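# Move wooden block from bench onto cart floor

## Task

Lift the wooden block from the bench and lay it flat on the floor of the cart, at the cart's handle end next to the profiles. The drop flap must stay open, and anything that already met the goal must still meet it at the finish. At the end both hands must be empty and away from the cart, with the block released and the robot moved clear. The robot must not fall or be left leaning, and must be touching nothing when it finishes.

## Robot and tools

ROBOT. A Rainbow Robotics RB-Y1 in a physics simulator: a two-wheel differential base with two rear casters (0.58 m wide, 0.10 m ahead of and 0.57 m behind the drive axle, sweeping a 0.58 m radius circle when spinning in place), a folding torso (squat, shift, pitch, yaw), a head, and two 7-joint arms, each ending in a parallel gripper with a wrist camera whose case juts sideways and can collide. Cameras: head_camera (896x504), left_wrist_camera and right_wrist_camera (644x364). Each arm is rated for 3 kg.

FRAMES. All positions are metres. The base frame sits on the floor between the drive wheels: x ahead, y to the left, z up. chest, left_hand and right_hand are printed in this frame; a hand point lies midway between its finger pads, fingers along the hand's -z, closing along its x. Printed hand positions can be off, more at long reach or under load. base_odometry is relative to where the base stood at the start, counts only wheel rotation (slip looks like travel, bumps that turn the robot are missed); heading in rad, positive left.

TOOLS.
move: one action plus optional "cameras" (list of camera names, "all" or [] for none) and "blocking" (true/omitted waits until everything rests; false returns in about 0.5 s while motion continues). An action is "base" and/or "joints" (optionally with min_time_s or contact_limits), or "target" alone or with min_time_s, or contact_limits alone. Empty move just reports state and pictures.
- base: a single object {"x_m_s", "turn_rad_s", "for_s"}: forward speed (m/s, 0.005 to 0.4 in either sign, or 0), left-positive turn rate (rad/s, 0.02 to 1.509 either sign, or 0), and duration (0.1 to 5 s). It is a velocity command relative to the current pose, not a destination; no sideways motion. Acceleration 0.4 m/s² (turns 0.5 rad/s²), so coasting lasts up to 1 s (turns 3.1 s) after for_s. If |x| + 0.27|turn| exceeds 0.4 both are scaled down. The base does not halt on collision.
- joints: a map of absolute joint targets by name, radians (grippers in metres of pad opening, 0 to 0.1). Ranges: torso_squat_rad 0..1.2, torso_shift_rad -0.3..0.6, torso_pitch_rad -0.2..1.4 (positive leans forward), torso_yaw_rad -1.5..1.5 (left positive; raise both arms 0.2 rad sideways first); shoulder_pitch ±2.356 (negative swings forward/up); left_shoulder_roll_rad 0..3.141, right_shoulder_roll_rad -3.141..0 (outward lift); shoulder_yaw ±2.094; elbow -2.617..0.01 (negative bends); forearm_roll ±3.141; wrist_pitch -1.57..1.919; hand_roll ±2.705; head_pan_rad ±0.523; head_tilt_rad -0.35..1.57 (positive looks down). Combined torso limits: squat+shift<=1.52; squat-shift+pitch<=1.57; shift+0.5pitch-0.4squat<=0.7; shift+0.3pitch-0.5squat<=0.39; violating them leaves torso joints off_target.
- target: one hand's absolute pose in the base frame: {"side": "left"|"right", "x","y","z" in m (-3..3), "quat_wxyz": four numbers as printed}. It is solved once into joint angles, so the hand travels on an arc; split long moves into short steps. Unreachable poses are approached as closely as possible. Not allowed while another move is still running.
- min_time_s: 0.1 to 8 s, the minimum duration for each arm, head and torso motion in the action.
- contact_limits: {"left_gripper_m", "right_gripper_m"} motor current in mA, 200 to 672.5 (start value 672.5); persists until changed and scales grip force.
wait: {"seconds" 0..10, "cameras"}; lets the simulation run, returns early when moves finish.
stop: brakes all running motions; braked joints may keep pressing.
zoom_image: {"camera", "region": [x0,y0,x1,y1] pixels, top-left origin, at most 504x504}.
read_manual: licence texts only.
finished_scene: {"scene": current scene number}; ends it irreversibly, so the goal must already hold.

GRASPING. Command an opening at least 0.005 m narrower than the block to squeeze it (about 44 to 55 N per pad); the gripper then reads off_target or done, both fine.

RESULTS. "move" is done or the worst status. Hand statuses: reached (within 10 mm and 2 degrees), short (with distance), refused (with reason). Joint words: done, off_target, stopped, not_followed (arm-collision check withheld it; "joint command not followed"), time_out, contact_stop (torso only), limit_stop_at_own_body_<part> (self-collision guard), torque_fault, limit_stop_at_motor_heat. A time_out or contact_stop on one joint halts its whole group (torso, left arm, right arm). Any refusal or unrequested stop cancels the rest of that reply's move, wait and finished_scene calls. lidar_m: 12 distances in 30-degree sectors starting straight ahead, counter-clockwise, seen in a plane 0.23 m up; "-" is nothing. motor_effort: wheel load in percent, peak in brackets; over about 30 at rest suggests pushing on something. wheel_motors_off=1 means a stalled wheel cut the motors for 2 s. Joint torques, external torques, wrist force/torque and motor temperatures are offset and noisy.

AVOID. Arms pressing or hitting each other (including fingers, grippers, camera cases) can end the scene; keep shoulders rolled out about 0.5 rad. Contact torque at a joint's load limit triggers a 10 s freeze; motors at 80 °C brake the arm for 30 to 60 s, so do not hold loads or stretched arms for long. Heavy or far-forward loads, or sudden stops while driving forward, can tip the robot; the base can slide under tables while the body catches. Do not drop the block, release it while moving, slam, or push hard. Loose objects may occasionally get a small bump. Thinking time lets the simulation run on.

Each tool is called after ">>>" as name([rows], argument=value, ...), one row to a line, values as JSON.

## Session

>>> move()

Scene clock: 0.00 s.
Joint torques (N m): no reading
External joint torques (N m): no reading
Motor temperatures (°C): left_arm=[31 28 32 36 35 33 38] | right_arm=[34 31 32 30 36 36 34]
Wrist force (N): no reading
Wrist torque (N m): no reading
Wrist force, peak (N): no reading
base_odometry: x=+0.000 y=+0.000 heading=+0.000
lidar_m: 0.65 0.68 1.56 4.82 1.63 1.14 1.08 1.13 1.47 3.50 0.97 0.70
base_status: not commanded
joint_positions: torso_squat_rad=+0.350 torso_shift_rad=+0.000 torso_pitch_rad=+0.000 torso_yaw_rad=+0.000 left_shoulder_pitch_rad=+0.049 left_shoulder_roll_rad=+0.015 left_shoulder_yaw_rad=+0.041 left_elbow_rad=-0.149 left_forearm_roll_rad=+0.010 left_wrist_pitch_rad=-0.019 left_hand_roll_rad=+0.045 left_gripper_m=+0.099 right_shoulder_pitch_rad=-0.033 right_shoulder_roll_rad=-0.038 right_shoulder_yaw_rad=+0.024 right_elbow_rad=-0.125 right_forearm_roll_rad=-0.047 right_wrist_pitch_rad=+0.032 right_hand_roll_rad=-0.022 right_gripper_m=+0.099 head_pan_rad=+0.000 head_tilt_rad=+0.400
joint_status: not commanded
wheel_motors_off: 0
motor_effort: left_wheel=+0 right_wheel=+0
chest: x=-0.2280 y=+0.0001 z=+1.2475 quat_wxyz=(+1.000, +0.000, +0.000, +0.000) (m; base frame)
left_hand: x=-0.1861 y=+0.2354 z=+0.5638 quat_wxyz=(+0.997, +0.009, -0.062, +0.055) (m; base frame)
right_hand: x=-0.1506 y=-0.2464 z=+0.5666 quat_wxyz=(+0.998, -0.015, -0.063, -0.016) (m; base frame)
pictures: head_camera, left_wrist_camera, right_wrist_camera

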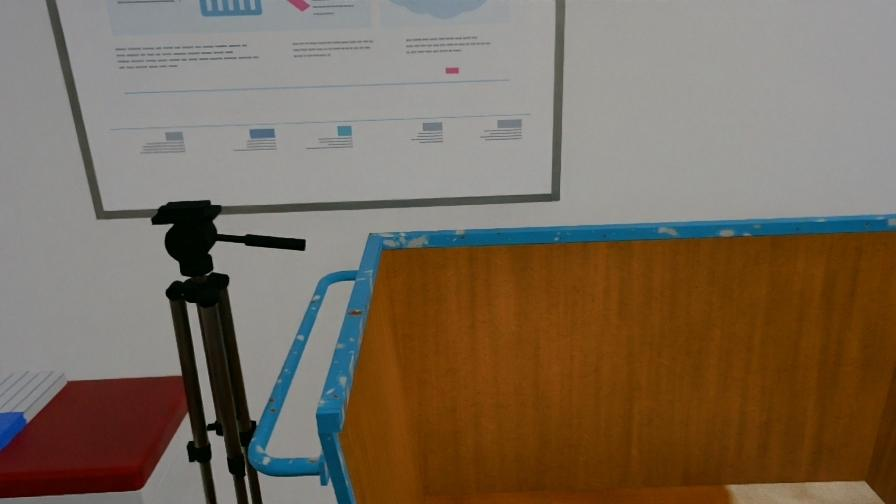

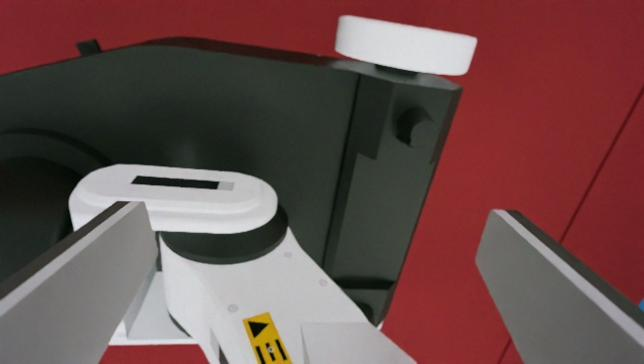

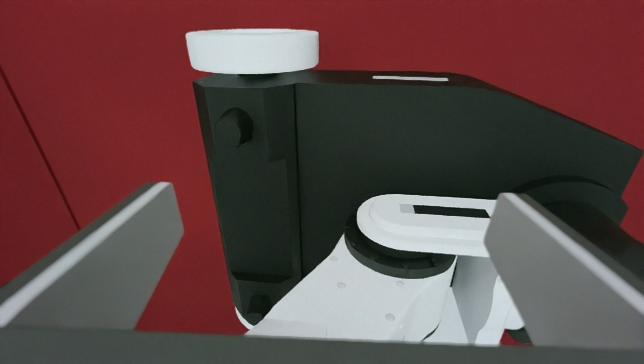

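>>> move(joints={"head_tilt_rad":0.9}, cameras=["head_camera"])

>>> move(joints={"head_tilt_rad":0.9,"head_pan_rad":0.52}, cameras=["head_camera"])

>>> move(joints={"head_tilt_rad":0.6,"head_pan_rad":-0.52}, cameras=["head_camera"])

Scene clock: 3.13 s.
Joint torques (N m): left_arm=[-0.95 -0.27 0.73 0.15 0.03 -0.59 0.05] | right_arm=[-2.29 -0.64 -0.58 -0.04 -0.11 -0.2 -0.02]
External joint torques (N m): left_arm=[-0.32 -0.94 0.69 0.14 0.02 -0.23 0.06] | right_arm=[-0.04 0.85 -0.54 0.27 -0.15 0.09 -0.03]
Motor temperatures (°C): left_arm=[31 28 32 36 35 33 38] | right_arm=[34 31 32 30 36 36 34]
Wrist force (N): left_arm=[-0.4 0.5 -7.4] | right_arm=[-1.8 0.7 -4.3]
Wrist torque (N m): left_arm=[-0.19 0.10 0.09] | right_arm=[-0.04 -0.08 -0.07]
Wrist force, peak (N): left_arm=[-0.2 1.9 -8.4] | right_arm=[-2.1 1.2 -5.4]
move: done
base_odometry: x=+0.000 y=+0.000 heading=+0.000
lidar_m: 0.65 0.68 1.55 4.82 1.62 1.13 1.07 1.11 1.47 3.51 0.98 0.69
base_status: not commanded
joint_positions: torso_squat_rad=+0.350 torso_shift_rad=+0.000 torso_pitch_rad=+0.000 torso_yaw_rad=+0.000 left_shoulder_pitch_rad=+0.049 left_shoulder_roll_rad=+0.015 left_shoulder_yaw_rad=+0.041 left_elbow_rad=-0.149 left_forearm_roll_rad=+0.010 left_wrist_pitch_rad=-0.019 left_hand_roll_rad=+0.045 left_gripper_m=+0.099 right_shoulder_pitch_rad=-0.033 right_shoulder_roll_rad=-0.038 right_shoulder_yaw_rad=+0.024 right_elbow_rad=-0.125 right_forearm_roll_rad=-0.047 right_wrist_pitch_rad=+0.032 right_hand_roll_rad=-0.022 right_gripper_m=+0.099 head_pan_rad=+0.000 head_tilt_rad=+0.900
joint_status: all done
wheel_motors_off: 0
motor_effort: left_wheel=+0(1) right_wheel=+0(2)
chest: x=-0.2280 y=+0.0001 z=+1.2475 quat_wxyz=(+1.000, +0.000, +0.000, +0.000) (m; base frame)
left_hand: x=-0.1861 y=+0.2354 z=+0.5638 quat_wxyz=(+0.997, +0.009, -0.062, +0.055) (m; base frame)
right_hand: x=-0.1506 y=-0.2464 z=+0.5666 quat_wxyz=(+0.998, -0.015, -0.063, -0.016) (m; base frame)
pictures: head_camera
camera_calibration:
head_camera: T_world_to_cam=[[-0.00752545, -0.999504, -0.0305734, 0.0419166], [-0.746479, 0.0259588, -0.664902, 0.860292], [0.665366, 0.0178187, -0.746305, 1.16253], [0, 0, 0, 1]] pos_world=[-0.131004, -0.00115113, 1.44089]

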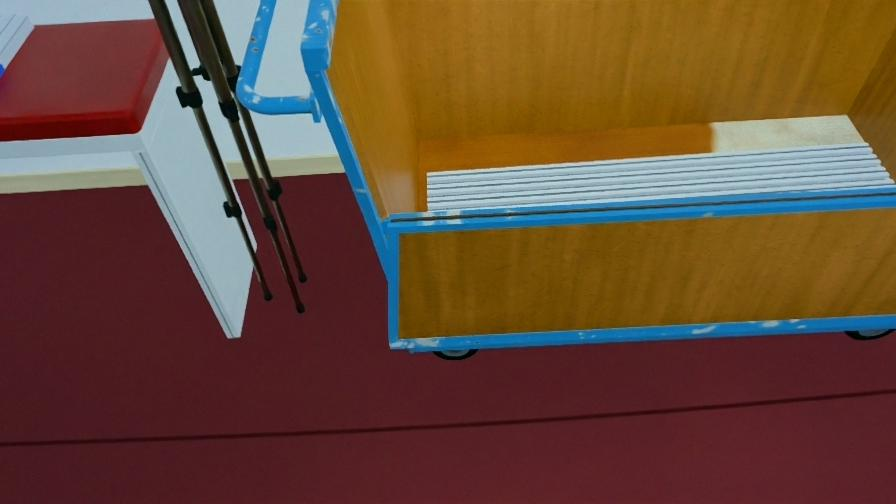

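Scene clock: 4.13 s.
Joint torques (N m): left_arm=[-1.03 0.03 0.8 0.1 -0.08 -0.55 -0.11] | right_arm=[-2.18 -0.81 -0.75 0.06 -0.07 -0.09 0.05]
External joint torques (N m): left_arm=[-0.4 -0.64 0.76 0.08 -0.08 -0.2 -0.1] | right_arm=[0.08 0.69 -0.7 0.37 -0.1 0.2 0.04]
Motor temperatures (°C): left_arm=[31 28 32 36 35 33 38] | right_arm=[34 31 32 30 36 36 34]
Wrist force (N): left_arm=[0.0 1.4 -7.5] | right_arm=[-1.3 0.9 -4.8]
Wrist torque (N m): left_arm=[-0.33 0.14 0.11] | right_arm=[-0.10 0.02 -0.11]
Wrist force, peak (N): left_arm=[0.3 1.8 -8.5] | right_arm=[-1.6 1.5 -5.6]
move: done
base_odometry: x=+0.000 y=+0.000 heading=+0.000
lidar_m: 0.64 0.67 1.56 4.84 1.62 1.14 1.07 1.12 1.49 3.50 0.99 0.70
base_status: not commanded
joint_positions: torso_squat_rad=+0.350 torso_shift_rad=+0.000 torso_pitch_rad=+0.000 torso_yaw_rad=+0.000 left_shoulder_pitch_rad=+0.049 left_shoulder_roll_rad=+0.015 left_shoulder_yaw_rad=+0.041 left_elbow_rad=-0.149 left_forearm_roll_rad=+0.010 left_wrist_pitch_rad=-0.019 left_hand_roll_rad=+0.045 left_gripper_m=+0.099 right_shoulder_pitch_rad=-0.033 right_shoulder_roll_rad=-0.038 right_shoulder_yaw_rad=+0.024 right_elbow_rad=-0.125 right_forearm_roll_rad=-0.047 right_wrist_pitch_rad=+0.032 right_hand_roll_rad=-0.022 right_gripper_m=+0.099 head_pan_rad=+0.520 head_tilt_rad=+0.900
joint_status: all done
wheel_motors_off: 0
motor_effort: left_wheel=+0(1) right_wheel=-1(2)
chest: x=-0.2280 y=+0.0001 z=+1.2475 quat_wxyz=(+1.000, +0.000, +0.000, +0.000) (m; base frame)
left_hand: x=-0.1861 y=+0.2354 z=+0.5638 quat_wxyz=(+0.997, +0.009, -0.062, +0.055) (m; base frame)
right_hand: x=-0.1506 y=-0.2464 z=+0.5666 quat_wxyz=(+0.998, -0.015, -0.063, -0.016) (m; base frame)
pictures: head_camera
camera_calibration:
head_camera: T_world_to_cam=[[0.490079, -0.871142, -0.030556, 0.14437], [-0.66072, -0.34838, -0.664891, 0.877999], [0.56857, 0.346038, -0.746315, 1.14256], [0, 0, 0, 1]] pos_world=[-0.140266, 0.0362747, 1.44089]

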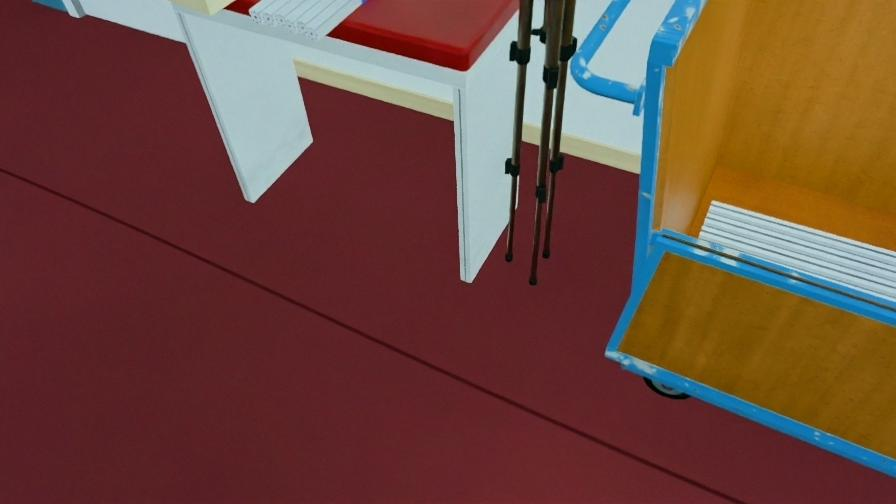

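Scene clock: 5.50 s.
Joint torques (N m): left_arm=[-1.1 -0.24 0.51 0.13 -0.09 -0.6 0.02] | right_arm=[-2.41 -0.86 -0.75 0.05 -0.05 -0.22 -0.03]
External joint torques (N m): left_arm=[-0.47 -0.91 0.47 0.11 -0.09 -0.25 0.03] | right_arm=[-0.15 0.63 -0.7 0.36 -0.09 0.07 -0.04]
Motor temperatures (°C): left_arm=[31 28 32 36 35 33 38] | right_arm=[34 31 32 30 36 36 34]
Wrist force (N): left_arm=[-0.2 1.8 -7.7] | right_arm=[-1.8 0.8 -5.0]
Wrist torque (N m): left_arm=[-0.36 0.11 0.08] | right_arm=[-0.04 -0.03 -0.09]
Wrist force, peak (N): left_arm=[0.0 1.0 -8.2] | right_arm=[-2.0 1.0 -5.6]
move: done
base_odometry: x=+0.000 y=+0.000 heading=+0.000
lidar_m: 0.65 0.68 1.56 4.83 1.62 1.13 1.07 1.13 1.47 3.52 0.99 0.69
base_status: not commanded
joint_positions: torso_squat_rad=+0.350 torso_shift_rad=+0.000 torso_pitch_rad=+0.000 torso_yaw_rad=+0.000 left_shoulder_pitch_rad=+0.049 left_shoulder_roll_rad=+0.015 left_shoulder_yaw_rad=+0.041 left_elbow_rad=-0.149 left_forearm_roll_rad=+0.010 left_wrist_pitch_rad=-0.019 left_hand_roll_rad=+0.045 left_gripper_m=+0.099 right_shoulder_pitch_rad=-0.033 right_shoulder_roll_rad=-0.038 right_shoulder_yaw_rad=+0.024 right_elbow_rad=-0.125 right_forearm_roll_rad=-0.047 right_wrist_pitch_rad=+0.032 right_hand_roll_rad=-0.022 right_gripper_m=+0.099 head_pan_rad=-0.520 head_tilt_rad=+0.600
joint_status: all done
wheel_motors_off: 0
motor_effort: left_wheel=+1(1) right_wheel=+0(2)
chest: x=-0.2280 y=+0.0001 z=+1.2475 quat_wxyz=(+1.000, +0.000, +0.000, +0.000) (m; base frame)
left_hand: x=-0.1861 y=+0.2354 z=+0.5638 quat_wxyz=(+0.997, +0.009, -0.062, +0.055) (m; base frame)
right_hand: x=-0.1506 y=-0.2464 z=+0.5666 quat_wxyz=(+0.998, -0.015, -0.063, -0.016) (m; base frame)
pictures: head_camera
camera_calibration:
head_camera: T_world_to_cam=[[-0.495067, -0.868285, -0.0314512, -0.0573267], [-0.435413, 0.279258, -0.855821, 1.20073], [0.75188, -0.409995, -0.516314, 0.847427], [0, 0, 0, 1]] pos_world=[-0.142731, -0.0376481, 1.46335]

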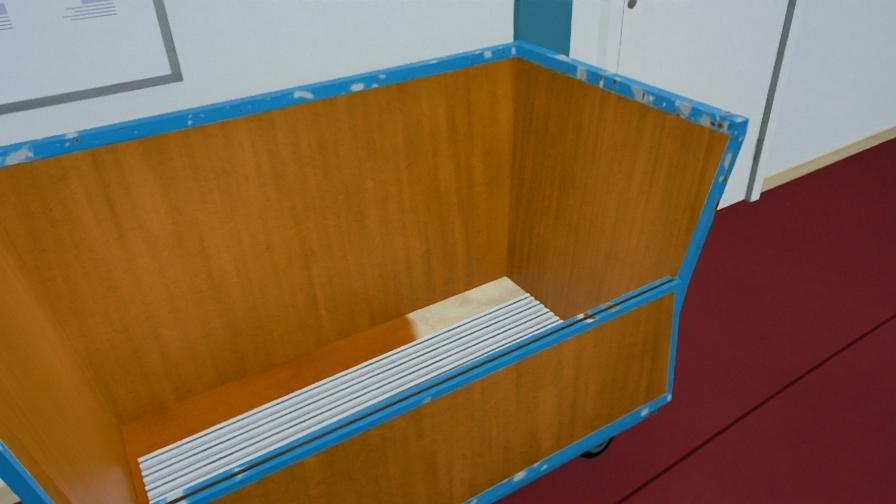

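>>> move(joints={"head_tilt_rad":0.6,"head_pan_rad":0.52}, cameras=["head_camera"])

>>> move(base={"turn_rad_s":0.6,"for_s":2}, joints={"head_tilt_rad":0.6,"head_pan_rad":0}, cameras=["head_camera"])

Scene clock: 10.83 s.
Joint torques (N m): left_arm=[-1.09 0 1 0.16 -0.07 -0.68 -0.04] | right_arm=[-2.08 -0.96 -0.54 0.21 -0.13 -0.17 -0.02]
External joint torques (N m): left_arm=[-0.46 -0.67 0.96 0.15 -0.08 -0.32 -0.03] | right_arm=[0.17 0.54 -0.49 0.52 -0.17 0.12 -0.03]
Motor temperatures (°C): left_arm=[31 28 32 36 35 33 38] | right_arm=[34 31 32 30 36 36 34]
Wrist force (N): left_arm=[0.1 1.7 -6.8] | right_arm=[-1.7 1.2 -5.4]
Wrist torque (N m): left_arm=[-0.35 0.12 0.07] | right_arm=[-0.09 -0.04 -0.09]
Wrist force, peak (N): left_arm=[-0.4 1.4 -8.4] | right_arm=[-1.6 0.8 -5.6]
move: done
base_odometry: x=+0.000 y=+0.000 heading=+0.000
lidar_m: 0.65 0.68 1.56 4.82 1.61 1.14 1.07 1.11 1.47 3.50 0.98 0.69
base_status: not commanded
joint_positions: torso_squat_rad=+0.350 torso_shift_rad=+0.000 torso_pitch_rad=+0.000 torso_yaw_rad=+0.000 left_shoulder_pitch_rad=+0.049 left_shoulder_roll_rad=+0.015 left_shoulder_yaw_rad=+0.041 left_elbow_rad=-0.149 left_forearm_roll_rad=+0.010 left_wrist_pitch_rad=-0.019 left_hand_roll_rad=+0.045 left_gripper_m=+0.099 right_shoulder_pitch_rad=-0.033 right_shoulder_roll_rad=-0.038 right_shoulder_yaw_rad=+0.024 right_elbow_rad=-0.125 right_forearm_roll_rad=-0.047 right_wrist_pitch_rad=+0.032 right_hand_roll_rad=-0.022 right_gripper_m=+0.099 head_pan_rad=+0.520 head_tilt_rad=+0.600
joint_status: all done
wheel_motors_off: 0
motor_effort: left_wheel=+0(1) right_wheel=+0(2)
chest: x=-0.2280 y=+0.0001 z=+1.2475 quat_wxyz=(+1.000, +0.000, +0.000, +0.000) (m; base frame)
left_hand: x=-0.1861 y=+0.2354 z=+0.5638 quat_wxyz=(+0.997, +0.009, -0.062, +0.055) (m; base frame)
right_hand: x=-0.1506 y=-0.2464 z=+0.5666 quat_wxyz=(+0.998, -0.015, -0.063, -0.016) (m; base frame)
pictures: head_camera
camera_calibration:
head_camera: T_world_to_cam=[[0.498214, -0.866483, -0.0314471, 0.147286], [-0.46132, -0.234194, -0.855767, 1.19539], [0.734143, 0.440863, -0.516405, 0.843793], [0, 0, 0, 1]] pos_world=[-0.141388, 0.0355768, 1.46335]

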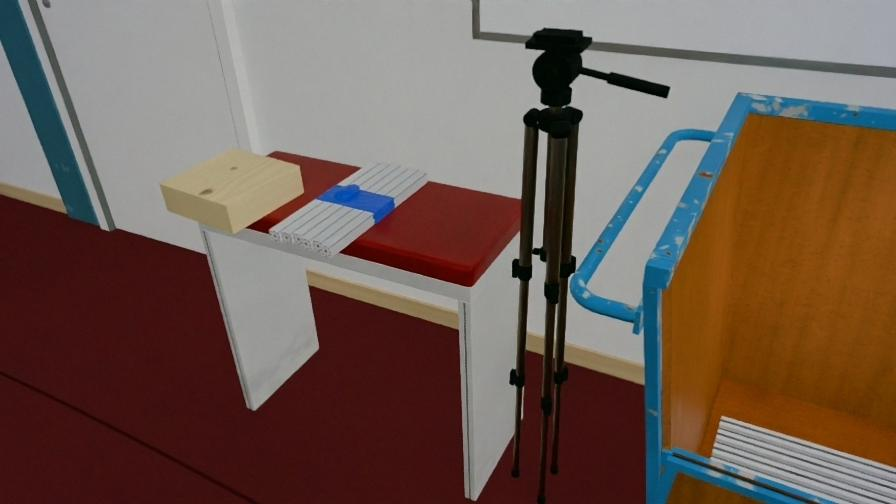

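Scene clock: 14.37 s.
Joint torques (N m): left_arm=[-0.8 -0.2 0.93 -0.01 -0.13 -0.6 0] | right_arm=[-2.17 -0.58 -0.45 0.02 -0.03 -0.23 -0.06]
External joint torques (N m): left_arm=[-0.17 -0.87 0.89 -0.03 -0.14 -0.25 0.01] | right_arm=[0.09 0.91 -0.4 0.33 -0.07 0.06 -0.07]
Motor temperatures (°C): left_arm=[31 28 32 36 35 33 38] | right_arm=[34 31 32 30 36 36 34]
Wrist force (N): left_arm=[0.3 1.1 -7.5] | right_arm=[-1.5 0.7 -4.9]
Wrist torque (N m): left_arm=[-0.26 0.20 0.08] | right_arm=[-0.08 0.00 -0.09]
Wrist force, peak (N): left_arm=[-0.6 0.8 -8.4] | right_arm=[-2.4 1.6 -5.3]
move: done
base_odometry: x=+0.000 y=+0.000 heading=+1.199
lidar_m: 1.56 3.03 1.40 1.09 1.06 1.15 1.73 4.20 0.87 0.67 0.65 1.02
base_status: done (sent for 2 of 2 s)
joint_positions: torso_squat_rad=+0.350 torso_shift_rad=+0.000 torso_pitch_rad=+0.000 torso_yaw_rad=+0.000 left_shoulder_pitch_rad=+0.049 left_shoulder_roll_rad=+0.015 left_shoulder_yaw_rad=+0.041 left_elbow_rad=-0.149 left_forearm_roll_rad=+0.010 left_wrist_pitch_rad=-0.019 left_hand_roll_rad=+0.045 left_gripper_m=+0.099 right_shoulder_pitch_rad=-0.033 right_shoulder_roll_rad=-0.038 right_shoulder_yaw_rad=+0.024 right_elbow_rad=-0.125 right_forearm_roll_rad=-0.047 right_wrist_pitch_rad=+0.032 right_hand_roll_rad=-0.022 right_gripper_m=+0.099 head_pan_rad=+0.000 head_tilt_rad=+0.600
joint_status: all done
wheel_motors_off: 0
motor_effort: left_wheel=+6(40) right_wheel=+19(42)
chest: x=-0.2280 y=+0.0001 z=+1.2475 quat_wxyz=(+1.000, +0.000, +0.000, +0.000) (m; base frame)
left_hand: x=-0.1861 y=+0.2354 z=+0.5639 quat_wxyz=(+0.997, +0.009, -0.062, +0.055) (m; base frame)
right_hand: x=-0.1506 y=-0.2464 z=+0.5666 quat_wxyz=(+0.998, -0.015, -0.063, -0.016) (m; base frame)
pictures: head_camera
camera_calibration:
head_camera: T_world_to_cam=[[0.00192793, -0.999502, -0.0314856, 0.0450788], [-0.516691, 0.0259615, -0.855778, 1.18392], [0.85617, 0.0179182, -0.516384, 0.869026], [0, 0, 0, 1]] pos_world=[-0.132398, -0.00125137, 1.46335]

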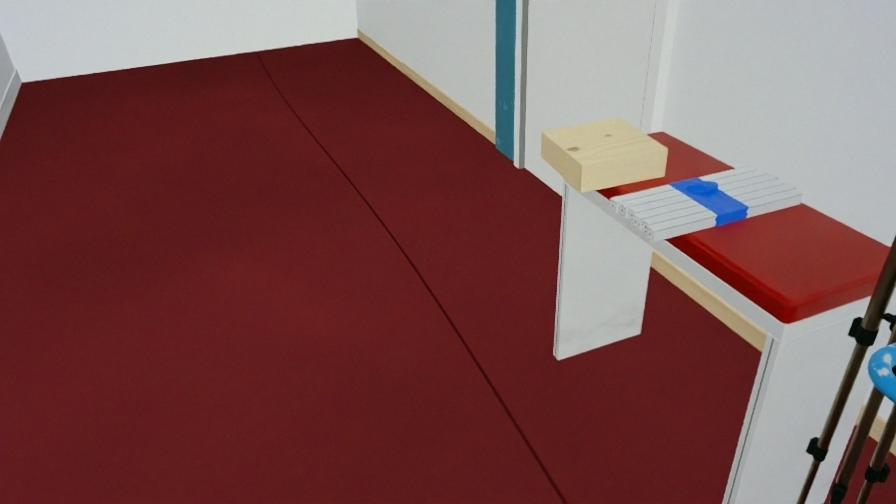

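>>> zoom_image(camera="head_camera", region=[500, 90, 850, 290])

>>> move(base={"turn_rad_s":-0.6,"for_s":0.4}, cameras=[])

>>> move(base={"x_m_s":0.4,"for_s":1.9}, cameras=["head_camera"])

Scaled by 1.440 from the camera's 896x504 image, which has a finer 1280x720 frame.

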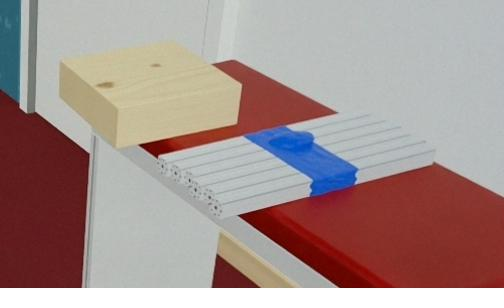

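Scene clock: 22.10 s.
Joint torques (N m): left_arm=[-0.97 -0.14 0.6 -0.03 -0.06 -0.66 -0.11] | right_arm=[-2.35 -1.04 -0.36 0.03 -0.18 -0.15 0]
External joint torques (N m): left_arm=[-0.34 -0.81 0.56 -0.05 -0.06 -0.3 -0.1] | right_arm=[-0.09 0.45 -0.31 0.34 -0.21 0.14 -0.01]
Motor temperatures (°C): left_arm=[31 28 32 36 35 33 38] | right_arm=[34 31 32 30 36 36 34]
Wrist force (N): left_arm=[-0.2 1.1 -6.8] | right_arm=[-1.5 0.9 -5.0]
Wrist torque (N m): left_arm=[-0.29 0.13 0.06] | right_arm=[-0.09 -0.04 -0.08]
Wrist force, peak (N): left_arm=[-0.1 1.4 -8.3] | right_arm=[-1.8 1.3 -5.5]
move: done
base_odometry: x=+0.000 y=+0.000 heading=+1.120
lidar_m: 1.55 3.87 1.51 1.11 1.07 1.13 1.58 4.63 0.97 0.67 0.65 1.02
base_status: done (sent for 0.4 of 0.4 s)
joint_positions: torso_squat_rad=+0.350 torso_shift_rad=+0.000 torso_pitch_rad=+0.000 torso_yaw_rad=+0.000 left_shoulder_pitch_rad=+0.049 left_shoulder_roll_rad=+0.015 left_shoulder_yaw_rad=+0.041 left_elbow_rad=-0.149 left_forearm_roll_rad=+0.010 left_wrist_pitch_rad=-0.019 left_hand_roll_rad=+0.045 left_gripper_m=+0.099 right_shoulder_pitch_rad=-0.033 right_shoulder_roll_rad=-0.038 right_shoulder_yaw_rad=+0.024 right_elbow_rad=-0.125 right_forearm_roll_rad=-0.047 right_wrist_pitch_rad=+0.032 right_hand_roll_rad=-0.022 right_gripper_m=+0.099 head_pan_rad=+0.000 head_tilt_rad=+0.600
joint_status: not commanded
wheel_motors_off: 0
motor_effort: left_wheel=-4(20) right_wheel=-19(25)
chest: x=-0.2280 y=+0.0001 z=+1.2475 quat_wxyz=(+1.000, +0.000, +0.000, +0.000) (m; base frame)
left_hand: x=-0.1861 y=+0.2354 z=+0.5638 quat_wxyz=(+0.997, +0.009, -0.062, +0.055) (m; base frame)
right_hand: x=-0.1506 y=-0.2464 z=+0.5666 quat_wxyz=(+0.998, -0.015, -0.063, -0.016) (m; base frame)
pictures: none
No camera images: "cameras" was empty.

Scene clock: 25.40 s.
Joint torques (N m): left_arm=[-0.24 -0.45 0.83 -0.01 -0.16 -0.64 0.02] | right_arm=[-2.08 -0.92 -0.26 0.17 -0.1 -0.2 0.01]
External joint torques (N m): left_arm=[0.39 -1.11 0.79 -0.02 -0.16 -0.29 0.02] | right_arm=[0.18 0.58 -0.21 0.48 -0.14 0.09 0.01]
Motor temperatures (°C): left_arm=[31 28 32 36 35 33 38] | right_arm=[34 31 32 30 36 36 34]
Wrist force (N): left_arm=[0.5 1.5 -7.6] | right_arm=[-1.3 0.7 -5.2]
Wrist torque (N m): left_arm=[-0.33 0.24 0.07] | right_arm=[-0.05 -0.01 -0.11]
Wrist force, peak (N): left_arm=[-1.0 1.3 -8.5] | right_arm=[-1.7 0.7 -5.6]
move: done
base_odometry: x=+0.330 y=+0.685 heading=+1.122
lidar_m: 0.82 4.88 2.00 1.48 1.43 1.50 2.10 1.08 0.61 0.65 0.51 0.86
base_status: done (sent for 1.9 of 1.9 s)
joint_positions: torso_squat_rad=+0.350 torso_shift_rad=+0.000 torso_pitch_rad=+0.000 torso_yaw_rad=+0.000 left_shoulder_pitch_rad=+0.049 left_shoulder_roll_rad=+0.015 left_shoulder_yaw_rad=+0.041 left_elbow_rad=-0.149 left_forearm_roll_rad=+0.010 left_wrist_pitch_rad=-0.019 left_hand_roll_rad=+0.045 left_gripper_m=+0.099 right_shoulder_pitch_rad=-0.033 right_shoulder_roll_rad=-0.038 right_shoulder_yaw_rad=+0.024 right_elbow_rad=-0.125 right_forearm_roll_rad=-0.047 right_wrist_pitch_rad=+0.032 right_hand_roll_rad=-0.022 right_gripper_m=+0.099 head_pan_rad=+0.000 head_tilt_rad=+0.600
joint_status: not commanded
wheel_motors_off: 0
motor_effort: left_wheel=+22(59) right_wheel=-23(40)
chest: x=-0.2279 y=+0.0001 z=+1.2475 quat_wxyz=(+1.000, +0.000, +0.000, +0.000) (m; base frame)
left_hand: x=-0.1861 y=+0.2354 z=+0.5639 quat_wxyz=(+0.997, +0.009, -0.062, +0.055) (m; base frame)
right_hand: x=-0.1505 y=-0.2464 z=+0.5666 quat_wxyz=(+0.998, -0.015, -0.062, -0.016) (m; base frame)
pictures: head_camera
camera_calibration:
head_camera: T_world_to_cam=[[0.00184208, -0.999504, -0.0314375, 0.0449971], [-0.516734, 0.0259637, -0.855752, 1.18393], [0.856144, 0.0178212, -0.51643, 0.869005], [0, 0, 0, 1]] pos_world=[-0.132298, -0.00125112, 1.46335]

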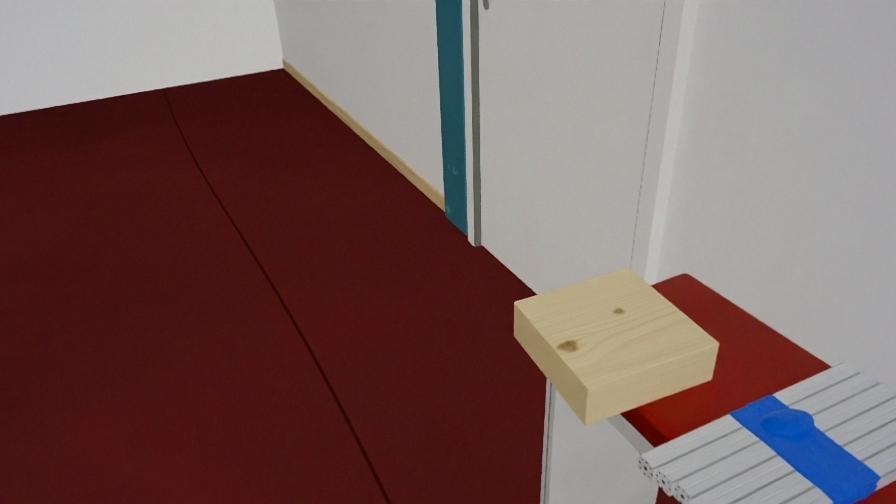

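>>> move(base={"x_m_s":-0.4,"for_s":1.9}, joints={"torso_squat_rad":0.0,"head_tilt_rad":0.9}, cameras=[])

>>> move(base={"turn_rad_s":-0.7,"for_s":1.6}, joints={"torso_pitch_rad":0.5}, cameras=["head_camera"])

Scene clock: 41.47 s.
Joint torques (N m): left_arm=[-0.99 -0.22 1.01 0.16 -0.1 -0.68 0.06] | right_arm=[-1.91 -0.78 -0.58 0.15 -0.12 -0.26 -0.12]
External joint torques (N m): left_arm=[-0.36 -0.89 0.97 0.15 -0.11 -0.33 0.06] | right_arm=[0.36 0.71 -0.53 0.47 -0.15 0.03 -0.13]
Motor temperatures (°C): left_arm=[31 28 32 36 35 33 38] | right_arm=[34 31 32 30 36 36 34]
Wrist force (N): left_arm=[-0.3 1.8 -8.1] | right_arm=[-2.3 0.8 -5.1]
Wrist torque (N m): left_arm=[-0.34 0.13 0.06] | right_arm=[-0.11 -0.13 -0.11]
Wrist force, peak (N): left_arm=[0.0 2.1 -8.2] | right_arm=[-2.3 1.4 -5.4]
move: done
base_odometry: x=+0.001 y=+0.000 heading=+1.124
lidar_m: 1.56 3.81 1.50 1.11 1.08 1.13 1.59 4.79 0.97 0.68 0.65 1.01
base_status: done (sent for 1.9 of 1.9 s)
joint_positions: torso_squat_rad=+0.000 torso_shift_rad=+0.000 torso_pitch_rad=+0.000 torso_yaw_rad=+0.000 left_shoulder_pitch_rad=+0.049 left_shoulder_roll_rad=+0.015 left_shoulder_yaw_rad=+0.041 left_elbow_rad=-0.149 left_forearm_roll_rad=+0.010 left_wrist_pitch_rad=-0.019 left_hand_roll_rad=+0.045 left_gripper_m=+0.099 right_shoulder_pitch_rad=-0.033 right_shoulder_roll_rad=-0.038 right_shoulder_yaw_rad=+0.024 right_elbow_rad=-0.125 right_forearm_roll_rad=-0.047 right_wrist_pitch_rad=+0.032 right_hand_roll_rad=-0.022 right_gripper_m=+0.099 head_pan_rad=+0.000 head_tilt_rad=+0.900
joint_status: all done
wheel_motors_off: 0
motor_effort: left_wheel=+26(49) right_wheel=-29(58)
chest: x=-0.2280 y=+0.0001 z=+1.2899 quat_wxyz=(+1.000, +0.000, +0.000, +0.000) (m; base frame)
left_hand: x=-0.1861 y=+0.2354 z=+0.6063 quat_wxyz=(+0.997, +0.009, -0.062, +0.055) (m; base frame)
right_hand: x=-0.1505 y=-0.2464 z=+0.6091 quat_wxyz=(+0.998, -0.015, -0.063, -0.016) (m; base frame)
pictures: none
No camera images: "cameras" was empty.

Scene clock: 44.77 s.
Joint torques (N m): left_arm=[10.69 -0.01 0.88 5.49 -0.02 0.36 -0.02] | right_arm=[11.52 -0.62 -0.63 5.31 -0.18 0.83 -0.09]
External joint torques (N m): left_arm=[-1.96 -0.81 0.72 0.3 -0.02 -0.27 -0.05] | right_arm=[0.57 0.56 -0.41 0.71 -0.1 0.19 -0.07]
Motor temperatures (°C): left_arm=[31 28 32 36 35 33 38] | right_arm=[34 31 32 30 36 36 34]
Wrist force (N): left_arm=[2.7 0.7 -7.1] | right_arm=[1.4 1.3 -4.6]
Wrist torque (N m): left_arm=[-0.25 0.29 0.02] | right_arm=[-0.09 0.13 -0.06]
Wrist force, peak (N): left_arm=[2.6 1.5 -8.2] | right_arm=[1.3 0.9 -5.5]
move: done
base_odometry: x=+0.001 y=-0.001 heading=+0.005
lidar_m: 0.65 1.01 1.56 4.92 1.61 1.14 1.08 1.12 1.48 3.55 0.98 0.69
base_status: done (sent for 1.6 of 1.6 s)
joint_positions: torso_squat_rad=+0.000 torso_shift_rad=+0.000 torso_pitch_rad=+0.500 torso_yaw_rad=+0.000 left_shoulder_pitch_rad=+0.049 left_shoulder_roll_rad=+0.015 left_shoulder_yaw_rad=+0.041 left_elbow_rad=-0.149 left_forearm_roll_rad=+0.010 left_wrist_pitch_rad=-0.019 left_hand_roll_rad=+0.045 left_gripper_m=+0.099 right_shoulder_pitch_rad=-0.033 right_shoulder_roll_rad=-0.038 right_shoulder_yaw_rad=+0.024 right_elbow_rad=-0.125 right_forearm_roll_rad=-0.047 right_wrist_pitch_rad=+0.032 right_hand_roll_rad=-0.022 right_gripper_m=+0.099 head_pan_rad=+0.000 head_tilt_rad=+0.900
joint_status: all done
wheel_motors_off: 0
motor_effort: left_wheel=+23(56) right_wheel=+0(55)
chest: x=-0.0797 y=+0.0001 z=+1.2521 quat_wxyz=(+0.969, +0.000, +0.247, +0.000) (m; base frame)
left_hand: x=-0.3707 y=+0.2354 z=+0.6321 quat_wxyz=(+0.981, +0.022, +0.187, +0.051) (m; base frame)
right_hand: x=-0.3381 y=-0.2464 z=+0.6174 quat_wxyz=(+0.982, -0.019, +0.186, -0.012) (m; base frame)
pictures: head_camera
camera_calibration:
head_camera: T_world_to_cam=[[-0.0213616, -0.999501, -0.0232476, 0.03282], [-0.973849, 0.0260629, -0.225699, 0.406086], [0.226192, 0.0178184, -0.97392, 1.31722], [0, 0, 0, 1]] pos_world=[0.0982234, -0.00125082, 1.37528]

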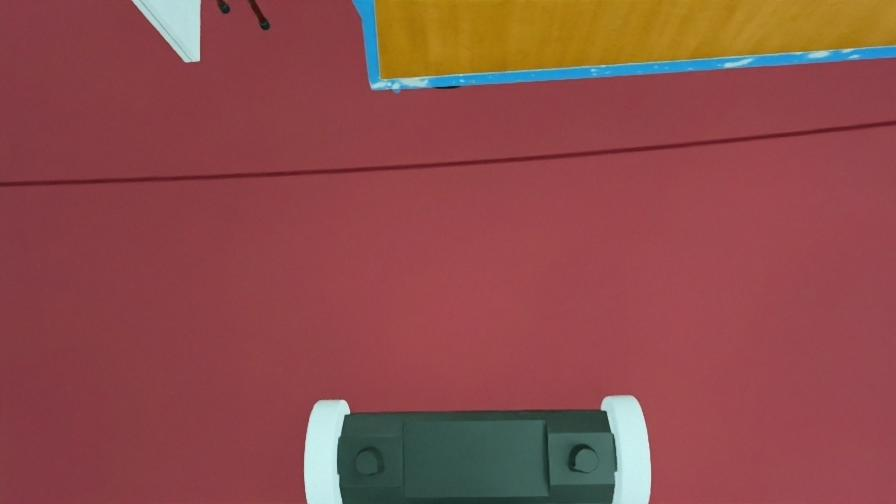

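Move forward to just before the flap (stay ~0.2 clear of it) and look.

>>> move(base={"x_m_s":0.3,"for_s":1.4}, joints={"head_tilt_rad":0.5}, cameras=["head_camera"])

>>> zoom_image(camera="head_camera", region=[250, 100, 750, 400])

>>> move(joints={"head_tilt_rad":0.5,"head_pan_rad":-0.5}, cameras=["head_camera"])

Scene clock: 48.60 s.
Joint torques (N m): left_arm=[11.27 -0.12 0.85 5.53 0.12 0.45 0.02] | right_arm=[11.86 -0.38 -0.79 5.65 -0.16 0.69 -0.06]
External joint torques (N m): left_arm=[-1.39 -0.92 0.7 0.34 0.12 -0.18 0] | right_arm=[0.91 0.8 -0.57 1.05 -0.08 0.04 -0.05]
Motor temperatures (°C): left_arm=[31 28 32 36 35 33 38] | right_arm=[34 31 32 30 36 36 34]
Wrist force (N): left_arm=[3.0 0.4 -7.5] | right_arm=[1.5 1.0 -4.4]
Wrist torque (N m): left_arm=[-0.16 0.31 0.03] | right_arm=[-0.06 0.13 -0.07]
Wrist force, peak (N): left_arm=[3.9 1.0 -8.0] | right_arm=[1.6 1.3 -5.2]
move: done
base_odometry: x=+0.421 y=+0.001 heading=+0.004
lidar_m: 0.23 0.25 0.72 3.55 2.24 1.58 1.49 1.56 2.06 1.12 0.36 0.26
base_status: done (sent for 1.4 of 1.4 s)
joint_positions: torso_squat_rad=+0.000 torso_shift_rad=+0.000 torso_pitch_rad=+0.500 torso_yaw_rad=+0.000 left_shoulder_pitch_rad=+0.049 left_shoulder_roll_rad=+0.015 left_shoulder_yaw_rad=+0.041 left_elbow_rad=-0.149 left_forearm_roll_rad=+0.010 left_wrist_pitch_rad=-0.019 left_hand_roll_rad=+0.045 left_gripper_m=+0.099 right_shoulder_pitch_rad=-0.033 right_shoulder_roll_rad=-0.038 right_shoulder_yaw_rad=+0.024 right_elbow_rad=-0.125 right_forearm_roll_rad=-0.047 right_wrist_pitch_rad=+0.032 right_hand_roll_rad=-0.022 right_gripper_m=+0.099 head_pan_rad=+0.000 head_tilt_rad=+0.500
joint_status: all done
wheel_motors_off: 0
motor_effort: left_wheel=-8(49) right_wheel=+10(44)
chest: x=-0.0796 y=+0.0001 z=+1.2520 quat_wxyz=(+0.969, +0.000, +0.247, +0.000) (m; base frame)
left_hand: x=-0.3706 y=+0.2354 z=+0.6320 quat_wxyz=(+0.981, +0.022, +0.187, +0.051) (m; base frame)
right_hand: x=-0.3380 y=-0.2464 z=+0.6174 quat_wxyz=(+0.982, -0.019, +0.186, -0.012) (m; base frame)
pictures: head_camera
camera_calibration:
head_camera: T_world_to_cam=[[-0.0105462, -0.999504, -0.0296727, 0.0415358], [-0.809164, 0.0259647, -0.587009, 0.912286], [0.587488, 0.0178194, -0.809036, 1.0707], [0, 0, 0, 1]] pos_world=[0.109605, -0.00125111, 1.40298]

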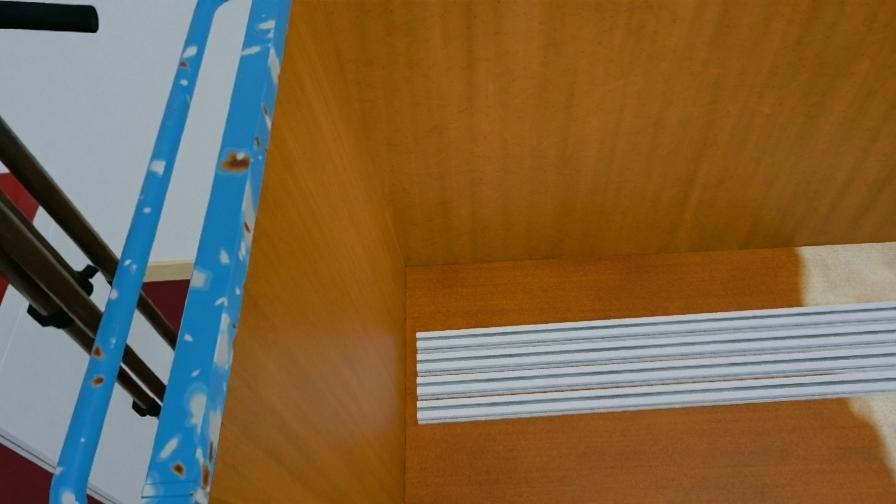

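Scaled by 1.008 from the camera's 896x504 image, which has a finer 1280x720 frame.

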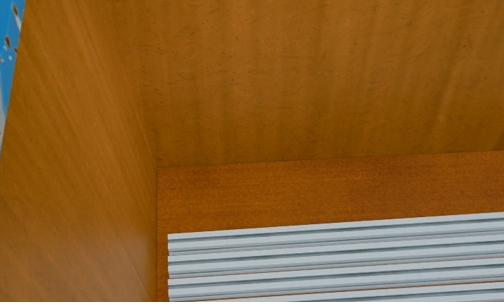

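Scene clock: 49.60 s.
Joint torques (N m): left_arm=[11.49 -0.05 1.06 5.33 -0.1 0.33 -0.03] | right_arm=[11.42 -0.42 -0.98 5.39 -0.26 0.79 -0.13]
External joint torques (N m): left_arm=[-1.16 -0.85 0.9 0.14 -0.09 -0.3 -0.06] | right_arm=[0.48 0.76 -0.76 0.79 -0.18 0.15 -0.11]
Motor temperatures (°C): left_arm=[31 28 32 36 35 33 38] | right_arm=[34 31 32 30 36 36 34]
Wrist force (N): left_arm=[3.2 0.8 -7.2] | right_arm=[1.4 1.0 -4.5]
Wrist torque (N m): left_arm=[-0.25 0.30 0.06] | right_arm=[-0.07 0.14 -0.08]
Wrist force, peak (N): left_arm=[3.4 0.6 -7.9] | right_arm=[1.7 1.1 -5.3]
move: done
base_odometry: x=+0.421 y=+0.001 heading=+0.004
lidar_m: 0.23 0.23 0.72 3.54 2.25 1.58 1.49 1.55 2.05 1.11 0.38 0.24
base_status: not commanded
joint_positions: torso_squat_rad=+0.000 torso_shift_rad=+0.000 torso_pitch_rad=+0.500 torso_yaw_rad=+0.000 left_shoulder_pitch_rad=+0.049 left_shoulder_roll_rad=+0.015 left_shoulder_yaw_rad=+0.041 left_elbow_rad=-0.149 left_forearm_roll_rad=+0.010 left_wrist_pitch_rad=-0.019 left_hand_roll_rad=+0.045 left_gripper_m=+0.099 right_shoulder_pitch_rad=-0.033 right_shoulder_roll_rad=-0.038 right_shoulder_yaw_rad=+0.024 right_elbow_rad=-0.125 right_forearm_roll_rad=-0.047 right_wrist_pitch_rad=+0.032 right_hand_roll_rad=-0.022 right_gripper_m=+0.099 head_pan_rad=-0.500 head_tilt_rad=+0.500
joint_status: all done
wheel_motors_off: 0
motor_effort: left_wheel=-9(9) right_wheel=+9(10)
chest: x=-0.0796 y=+0.0001 z=+1.2520 quat_wxyz=(+0.969, +0.000, +0.247, +0.000) (m; base frame)
left_hand: x=-0.3706 y=+0.2354 z=+0.6320 quat_wxyz=(+0.981, +0.022, +0.187, +0.051) (m; base frame)
right_hand: x=-0.3381 y=-0.2464 z=+0.6174 quat_wxyz=(+0.982, -0.019, +0.186, -0.012) (m; base frame)
pictures: head_camera
camera_calibration:
head_camera: T_world_to_cam=[[-0.431589, -0.879544, 0.200334, -0.269347], [-0.752159, 0.228279, -0.61818, 0.954384], [0.497984, -0.417483, -0.760079, 1.00453], [0, 0, 0, 1]] pos_world=[0.101361, -0.035394, 1.40746]

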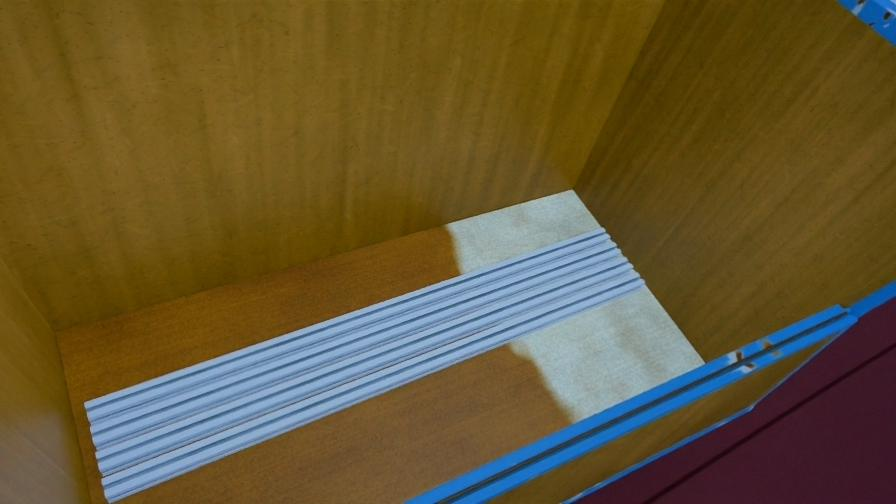

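>>> move(base={"x_m_s":-0.4,"for_s":1.2}, joints={"torso_pitch_rad":0.3,"head_pan_rad":0,"head_tilt_rad":0.6}, cameras=[])

>>> move(base={"turn_rad_s":0.8,"for_s":1.84}, cameras=[])

>>> move(base={"x_m_s":0.4,"for_s":5}, cameras=[])

>>> move(base={"turn_rad_s":-0.8,"for_s":1.84}, cameras=["head_camera"])

Scene clock: 95.67 s.
Joint torques (N m): left_arm=[6.36 -0.07 1.01 3.36 -0.08 0.13 -0.04] | right_arm=[6.36 -0.58 -0.84 3.29 -0.08 0.35 -0.18]
External joint torques (N m): left_arm=[-1.18 -0.84 0.89 0.16 -0.09 -0.11 -0.05] | right_arm=[0.55 0.77 -0.68 0.59 -0.05 0.08 -0.17]
Motor temperatures (°C): left_arm=[31 28 32 36 35 33 38] | right_arm=[35 30 32 31 36 36 34]
Wrist force (N): left_arm=[1.9 1.1 -7.4] | right_arm=[0.3 1.1 -4.8]
Wrist torque (N m): left_arm=[-0.30 0.26 0.03] | right_arm=[-0.07 0.08 -0.10]
Wrist force, peak (N): left_arm=[2.1 0.9 -8.8] | right_arm=[1.7 1.3 -5.2]
move: done
base_odometry: x=-0.059 y=-0.001 heading=+0.003
lidar_m: 0.71 1.08 1.59 4.92 1.53 1.07 1.01 1.06 1.39 3.35 1.07 0.75
base_status: done (sent for 1.2 of 1.2 s)
joint_positions: torso_squat_rad=+0.000 torso_shift_rad=+0.000 torso_pitch_rad=+0.300 torso_yaw_rad=+0.000 left_shoulder_pitch_rad=+0.049 left_shoulder_roll_rad=+0.015 left_shoulder_yaw_rad=+0.041 left_elbow_rad=-0.149 left_forearm_roll_rad=+0.010 left_wrist_pitch_rad=-0.019 left_hand_roll_rad=+0.045 left_gripper_m=+0.099 right_shoulder_pitch_rad=-0.033 right_shoulder_roll_rad=-0.038 right_shoulder_yaw_rad=+0.024 right_elbow_rad=-0.125 right_forearm_roll_rad=-0.047 right_wrist_pitch_rad=+0.032 right_hand_roll_rad=-0.022 right_gripper_m=+0.099 head_pan_rad=+0.000 head_tilt_rad=+0.600
joint_status: all done
wheel_motors_off: 0
motor_effort: left_wheel=-20(40) right_wheel=+17(54)
chest: x=-0.1366 y=+0.0001 z=+1.2761 quat_wxyz=(+0.989, +0.000, +0.149, +0.000) (m; base frame)
left_hand: x=-0.2987 y=+0.2354 z=+0.6107 quat_wxyz=(+0.995, +0.017, +0.088, +0.053) (m; base frame)
right_hand: x=-0.2637 y=-0.2464 z=+0.6027 quat_wxyz=(+0.996, -0.018, +0.087, -0.014) (m; base frame)
pictures: none
No camera images: "cameras" was empty.

Scene clock: 99.43 s.
Joint torques (N m): left_arm=[6.13 -0.18 0.78 3.44 -0.03 0.13 -0.01] | right_arm=[6.43 -0.61 -0.68 3.42 -0.2 0.41 -0.06]
External joint torques (N m): left_arm=[-1.41 -0.95 0.67 0.24 -0.03 -0.11 -0.02] | right_arm=[0.62 0.73 -0.52 0.71 -0.16 0.14 -0.05]
Motor temperatures (°C): left_arm=[31 28 32 36 35 33 38] | right_arm=[35 30 32 31 36 36 34]
Wrist force (N): left_arm=[2.3 1.3 -7.4] | right_arm=[0.1 0.7 -5.0]
Wrist torque (N m): left_arm=[-0.30 0.29 0.06] | right_arm=[-0.02 0.05 -0.07]
Wrist force, peak (N): left_arm=[2.4 0.8 -8.1] | right_arm=[0.7 1.3 -5.5]
move: done
base_odometry: x=-0.059 y=-0.001 heading=+1.469
lidar_m: 3.96 1.73 1.11 1.01 1.02 1.27 2.59 1.25 0.80 0.73 0.73 1.60
base_status: done (sent for 1.83 of 1.83 s)
joint_positions: torso_squat_rad=+0.000 torso_shift_rad=+0.000 torso_pitch_rad=+0.300 torso_yaw_rad=+0.000 left_shoulder_pitch_rad=+0.049 left_shoulder_roll_rad=+0.015 left_shoulder_yaw_rad=+0.041 left_elbow_rad=-0.149 left_forearm_roll_rad=+0.010 left_wrist_pitch_rad=-0.019 left_hand_roll_rad=+0.045 left_gripper_m=+0.099 right_shoulder_pitch_rad=-0.033 right_shoulder_roll_rad=-0.038 right_shoulder_yaw_rad=+0.024 right_elbow_rad=-0.125 right_forearm_roll_rad=-0.047 right_wrist_pitch_rad=+0.032 right_hand_roll_rad=-0.022 right_gripper_m=+0.099 head_pan_rad=+0.000 head_tilt_rad=+0.600
joint_status: not commanded
wheel_motors_off: 0
motor_effort: left_wheel=+2(40) right_wheel=+22(49)
chest: x=-0.1366 y=+0.0001 z=+1.2761 quat_wxyz=(+0.989, +0.000, +0.149, +0.000) (m; base frame)
left_hand: x=-0.2986 y=+0.2354 z=+0.6106 quat_wxyz=(+0.995, +0.017, +0.088, +0.053) (m; base frame)
right_hand: x=-0.2637 y=-0.2464 z=+0.6027 quat_wxyz=(+0.996, -0.018, +0.087, -0.014) (m; base frame)
pictures: none
No camera images: "cameras" was empty.

Scene clock: 105.77 s.
Joint torques (N m): left_arm=[7.11 -0.26 0.66 3.42 0 -0.03 0.05] | right_arm=[6.87 -0.85 -0.74 3.62 -0.07 0.3 -0.01]
External joint torques (N m): left_arm=[-0.44 -1.03 0.55 0.22 0 -0.27 0.04] | right_arm=[1.05 0.49 -0.58 0.91 -0.03 0.03 0]
Motor temperatures (°C): left_arm=[31 28 32 36 35 33 38] | right_arm=[34 30 32 31 36 36 34]
Wrist force (N): left_arm=[2.3 1.2 -7.4] | right_arm=[0.4 1.2 -5.1]
Wrist torque (N m): left_arm=[-0.31 0.30 0.04] | right_arm=[-0.11 0.09 -0.08]
Wrist force, peak (N): left_arm=[2.2 1.0 -8.5] | right_arm=[0.0 0.6 -5.8]
move: done
base_odometry: x=+0.144 y=+1.989 heading=+1.469
lidar_m: 3.19 2.22 1.43 1.30 1.31 1.65 3.32 1.55 0.94 1.24 1.25 1.55
base_status: done (sent for 5 of 5 s)
joint_positions: torso_squat_rad=+0.000 torso_shift_rad=+0.000 torso_pitch_rad=+0.300 torso_yaw_rad=+0.000 left_shoulder_pitch_rad=+0.049 left_shoulder_roll_rad=+0.015 left_shoulder_yaw_rad=+0.041 left_elbow_rad=-0.149 left_forearm_roll_rad=+0.010 left_wrist_pitch_rad=-0.019 left_hand_roll_rad=+0.045 left_gripper_m=+0.099 right_shoulder_pitch_rad=-0.033 right_shoulder_roll_rad=-0.038 right_shoulder_yaw_rad=+0.024 right_elbow_rad=-0.125 right_forearm_roll_rad=-0.047 right_wrist_pitch_rad=+0.032 right_hand_roll_rad=-0.022 right_gripper_m=+0.099 head_pan_rad=+0.000 head_tilt_rad=+0.600
joint_status: not commanded
wheel_motors_off: 0
motor_effort: left_wheel=+2(46) right_wheel=-1(48)
chest: x=-0.1365 y=+0.0001 z=+1.2761 quat_wxyz=(+0.989, +0.000, +0.149, +0.000) (m; base frame)
left_hand: x=-0.2985 y=+0.2354 z=+0.6106 quat_wxyz=(+0.995, +0.017, +0.088, +0.053) (m; base frame)
right_hand: x=-0.2637 y=-0.2464 z=+0.6027 quat_wxyz=(+0.996, -0.018, +0.087, -0.014) (m; base frame)
pictures: none
No camera images: "cameras" was empty.

Scene clock: 109.53 s.
Joint torques (N m): left_arm=[6.66 -0.34 1.12 3.39 -0.1 0.1 -0.02] | right_arm=[6.62 -0.51 -1.01 3.53 -0.08 0.34 -0.05]
External joint torques (N m): left_arm=[-0.88 -1.11 1 0.18 -0.1 -0.14 -0.03] | right_arm=[0.8 0.84 -0.85 0.82 -0.05 0.06 -0.04]
Motor temperatures (°C): left_arm=[31 28 32 36 35 33 38] | right_arm=[34 30 32 31 36 36 34]
Wrist force (N): left_arm=[2.1 1.4 -7.9] | right_arm=[0.2 0.8 -4.6]
Wrist torque (N m): left_arm=[-0.35 0.29 0.09] | right_arm=[-0.02 0.06 -0.08]
Wrist force, peak (N): left_arm=[2.2 0.9 -8.5] | right_arm=[-0.3 1.2 -5.5]
move: done
base_odometry: x=+0.144 y=+1.989 heading=+0.003
lidar_m: 1.24 1.28 1.70 3.65 1.96 1.37 1.28 1.35 1.78 2.11 1.52 0.91
base_status: done (sent for 1.83 of 1.83 s)
joint_positions: torso_squat_rad=+0.000 torso_shift_rad=+0.000 torso_pitch_rad=+0.300 torso_yaw_rad=+0.000 left_shoulder_pitch_rad=+0.049 left_shoulder_roll_rad=+0.015 left_shoulder_yaw_rad=+0.041 left_elbow_rad=-0.149 left_forearm_roll_rad=+0.010 left_wrist_pitch_rad=-0.019 left_hand_roll_rad=+0.045 left_gripper_m=+0.099 right_shoulder_pitch_rad=-0.033 right_shoulder_roll_rad=-0.038 right_shoulder_yaw_rad=+0.024 right_elbow_rad=-0.125 right_forearm_roll_rad=-0.047 right_wrist_pitch_rad=+0.032 right_hand_roll_rad=-0.022 right_gripper_m=+0.099 head_pan_rad=+0.000 head_tilt_rad=+0.600
joint_status: not commanded
wheel_motors_off: 0
motor_effort: left_wheel=+20(45) right_wheel=+5(48)
chest: x=-0.1365 y=+0.0001 z=+1.2761 quat_wxyz=(+0.989, +0.000, +0.149, +0.000) (m; base frame)
left_hand: x=-0.2986 y=+0.2354 z=+0.6106 quat_wxyz=(+0.995, +0.017, +0.088, +0.053) (m; base frame)
right_hand: x=-0.2637 y=-0.2464 z=+0.6027 quat_wxyz=(+0.996, -0.018, +0.087, -0.014) (m; base frame)
pictures: head_camera
camera_calibration:
head_camera: T_world_to_cam=[[-0.00760457, -0.999502, -0.0306417, 0.0434471], [-0.74648, 0.0260632, -0.664897, 0.980738], [0.665365, 0.0178171, -0.746306, 1.07285], [0, 0, 0, 1]] pos_world=[0.0185963, -0.00125081, 1.45409]

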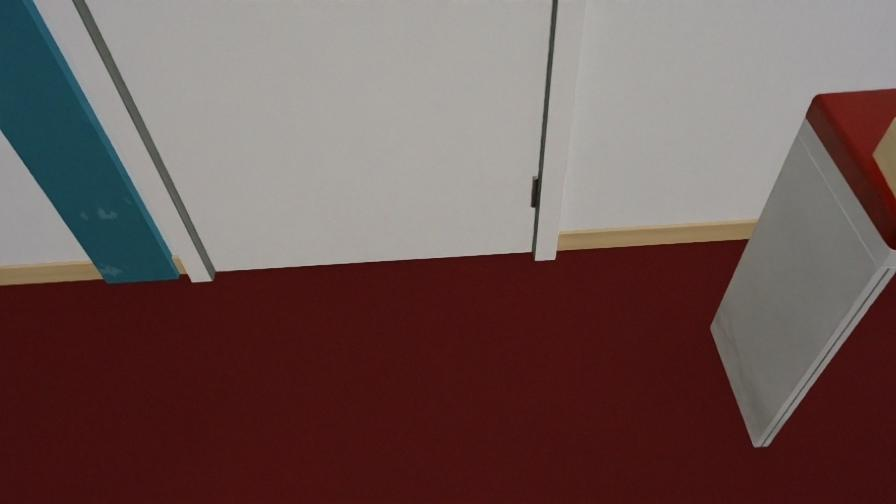

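>>> move(base={"turn_rad_s":-0.8,"for_s":1.0}, cameras=["head_camera"])

>>> zoom_image(camera="head_camera", region=[350, 50, 850, 350])

Scene clock: 113.90 s.
Joint torques (N m): left_arm=[6.79 0.03 1.19 3.47 -0.09 0.08 0.1] | right_arm=[6.16 -0.57 -0.83 3.51 -0.13 0.44 0.07]
External joint torques (N m): left_arm=[-0.75 -0.74 1.07 0.26 -0.09 -0.16 0.09] | right_arm=[0.35 0.78 -0.67 0.8 -0.09 0.16 0.08]
Motor temperatures (°C): left_arm=[31 28 32 36 35 33 38] | right_arm=[34 30 32 31 36 36 34]
Wrist force (N): left_arm=[1.6 1.0 -7.9] | right_arm=[0.0 0.6 -5.1]
Wrist torque (N m): left_arm=[-0.25 0.21 0.04] | right_arm=[-0.03 0.04 -0.09]
Wrist force, peak (N): left_arm=[1.5 0.9 -8.4] | right_arm=[0.0 1.0 -5.7]
move: done
base_odometry: x=+0.143 y=+1.989 heading=-0.497
lidar_m: 0.91 1.24 1.28 1.73 3.64 1.91 1.39 1.31 1.36 1.82 1.99 1.53
base_status: done (sent for 1 of 1 s)
joint_positions: torso_squat_rad=+0.000 torso_shift_rad=+0.000 torso_pitch_rad=+0.300 torso_yaw_rad=+0.000 left_shoulder_pitch_rad=+0.049 left_shoulder_roll_rad=+0.015 left_shoulder_yaw_rad=+0.041 left_elbow_rad=-0.149 left_forearm_roll_rad=+0.010 left_wrist_pitch_rad=-0.019 left_hand_roll_rad=+0.045 left_gripper_m=+0.099 right_shoulder_pitch_rad=-0.033 right_shoulder_roll_rad=-0.038 right_shoulder_yaw_rad=+0.024 right_elbow_rad=-0.125 right_forearm_roll_rad=-0.047 right_wrist_pitch_rad=+0.032 right_hand_roll_rad=-0.022 right_gripper_m=+0.099 head_pan_rad=+0.000 head_tilt_rad=+0.600
joint_status: not commanded
wheel_motors_off: 0
motor_effort: left_wheel=+22(40) right_wheel=+4(14)
chest: x=-0.1365 y=+0.0001 z=+1.2761 quat_wxyz=(+0.989, +0.000, +0.149, +0.000) (m; base frame)
left_hand: x=-0.2986 y=+0.2354 z=+0.6106 quat_wxyz=(+0.995, +0.017, +0.088, +0.053) (m; base frame)
right_hand: x=-0.2637 y=-0.2464 z=+0.6028 quat_wxyz=(+0.996, -0.018, +0.087, -0.014) (m; base frame)
pictures: head_camera
camera_calibration:
head_camera: T_world_to_cam=[[-0.00760457, -0.999502, -0.0306417, 0.0434471], [-0.74648, 0.0260632, -0.664897, 0.980738], [0.665365, 0.0178171, -0.746306, 1.07285], [0, 0, 0, 1]] pos_world=[0.0185963, -0.00125081, 1.45409]

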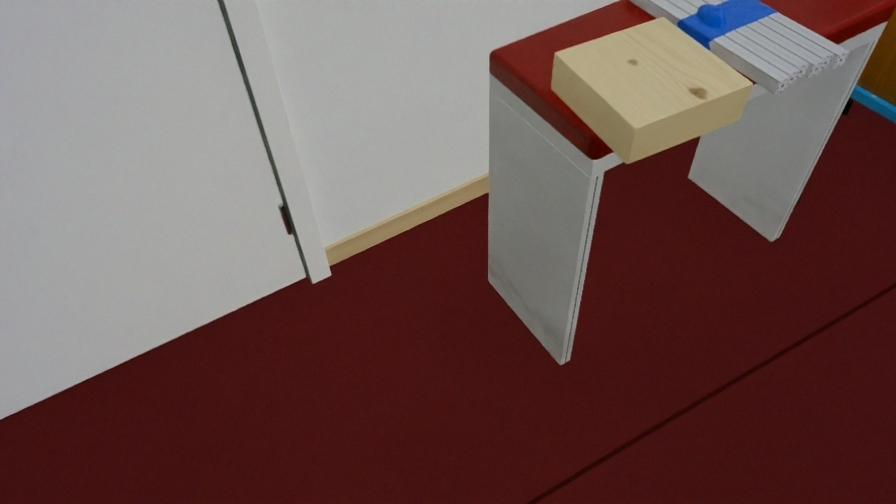

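Scaled by 1.008 from the camera's 896x504 image, which has a finer 1280x720 frame.

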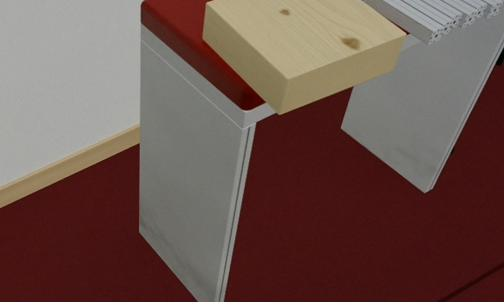

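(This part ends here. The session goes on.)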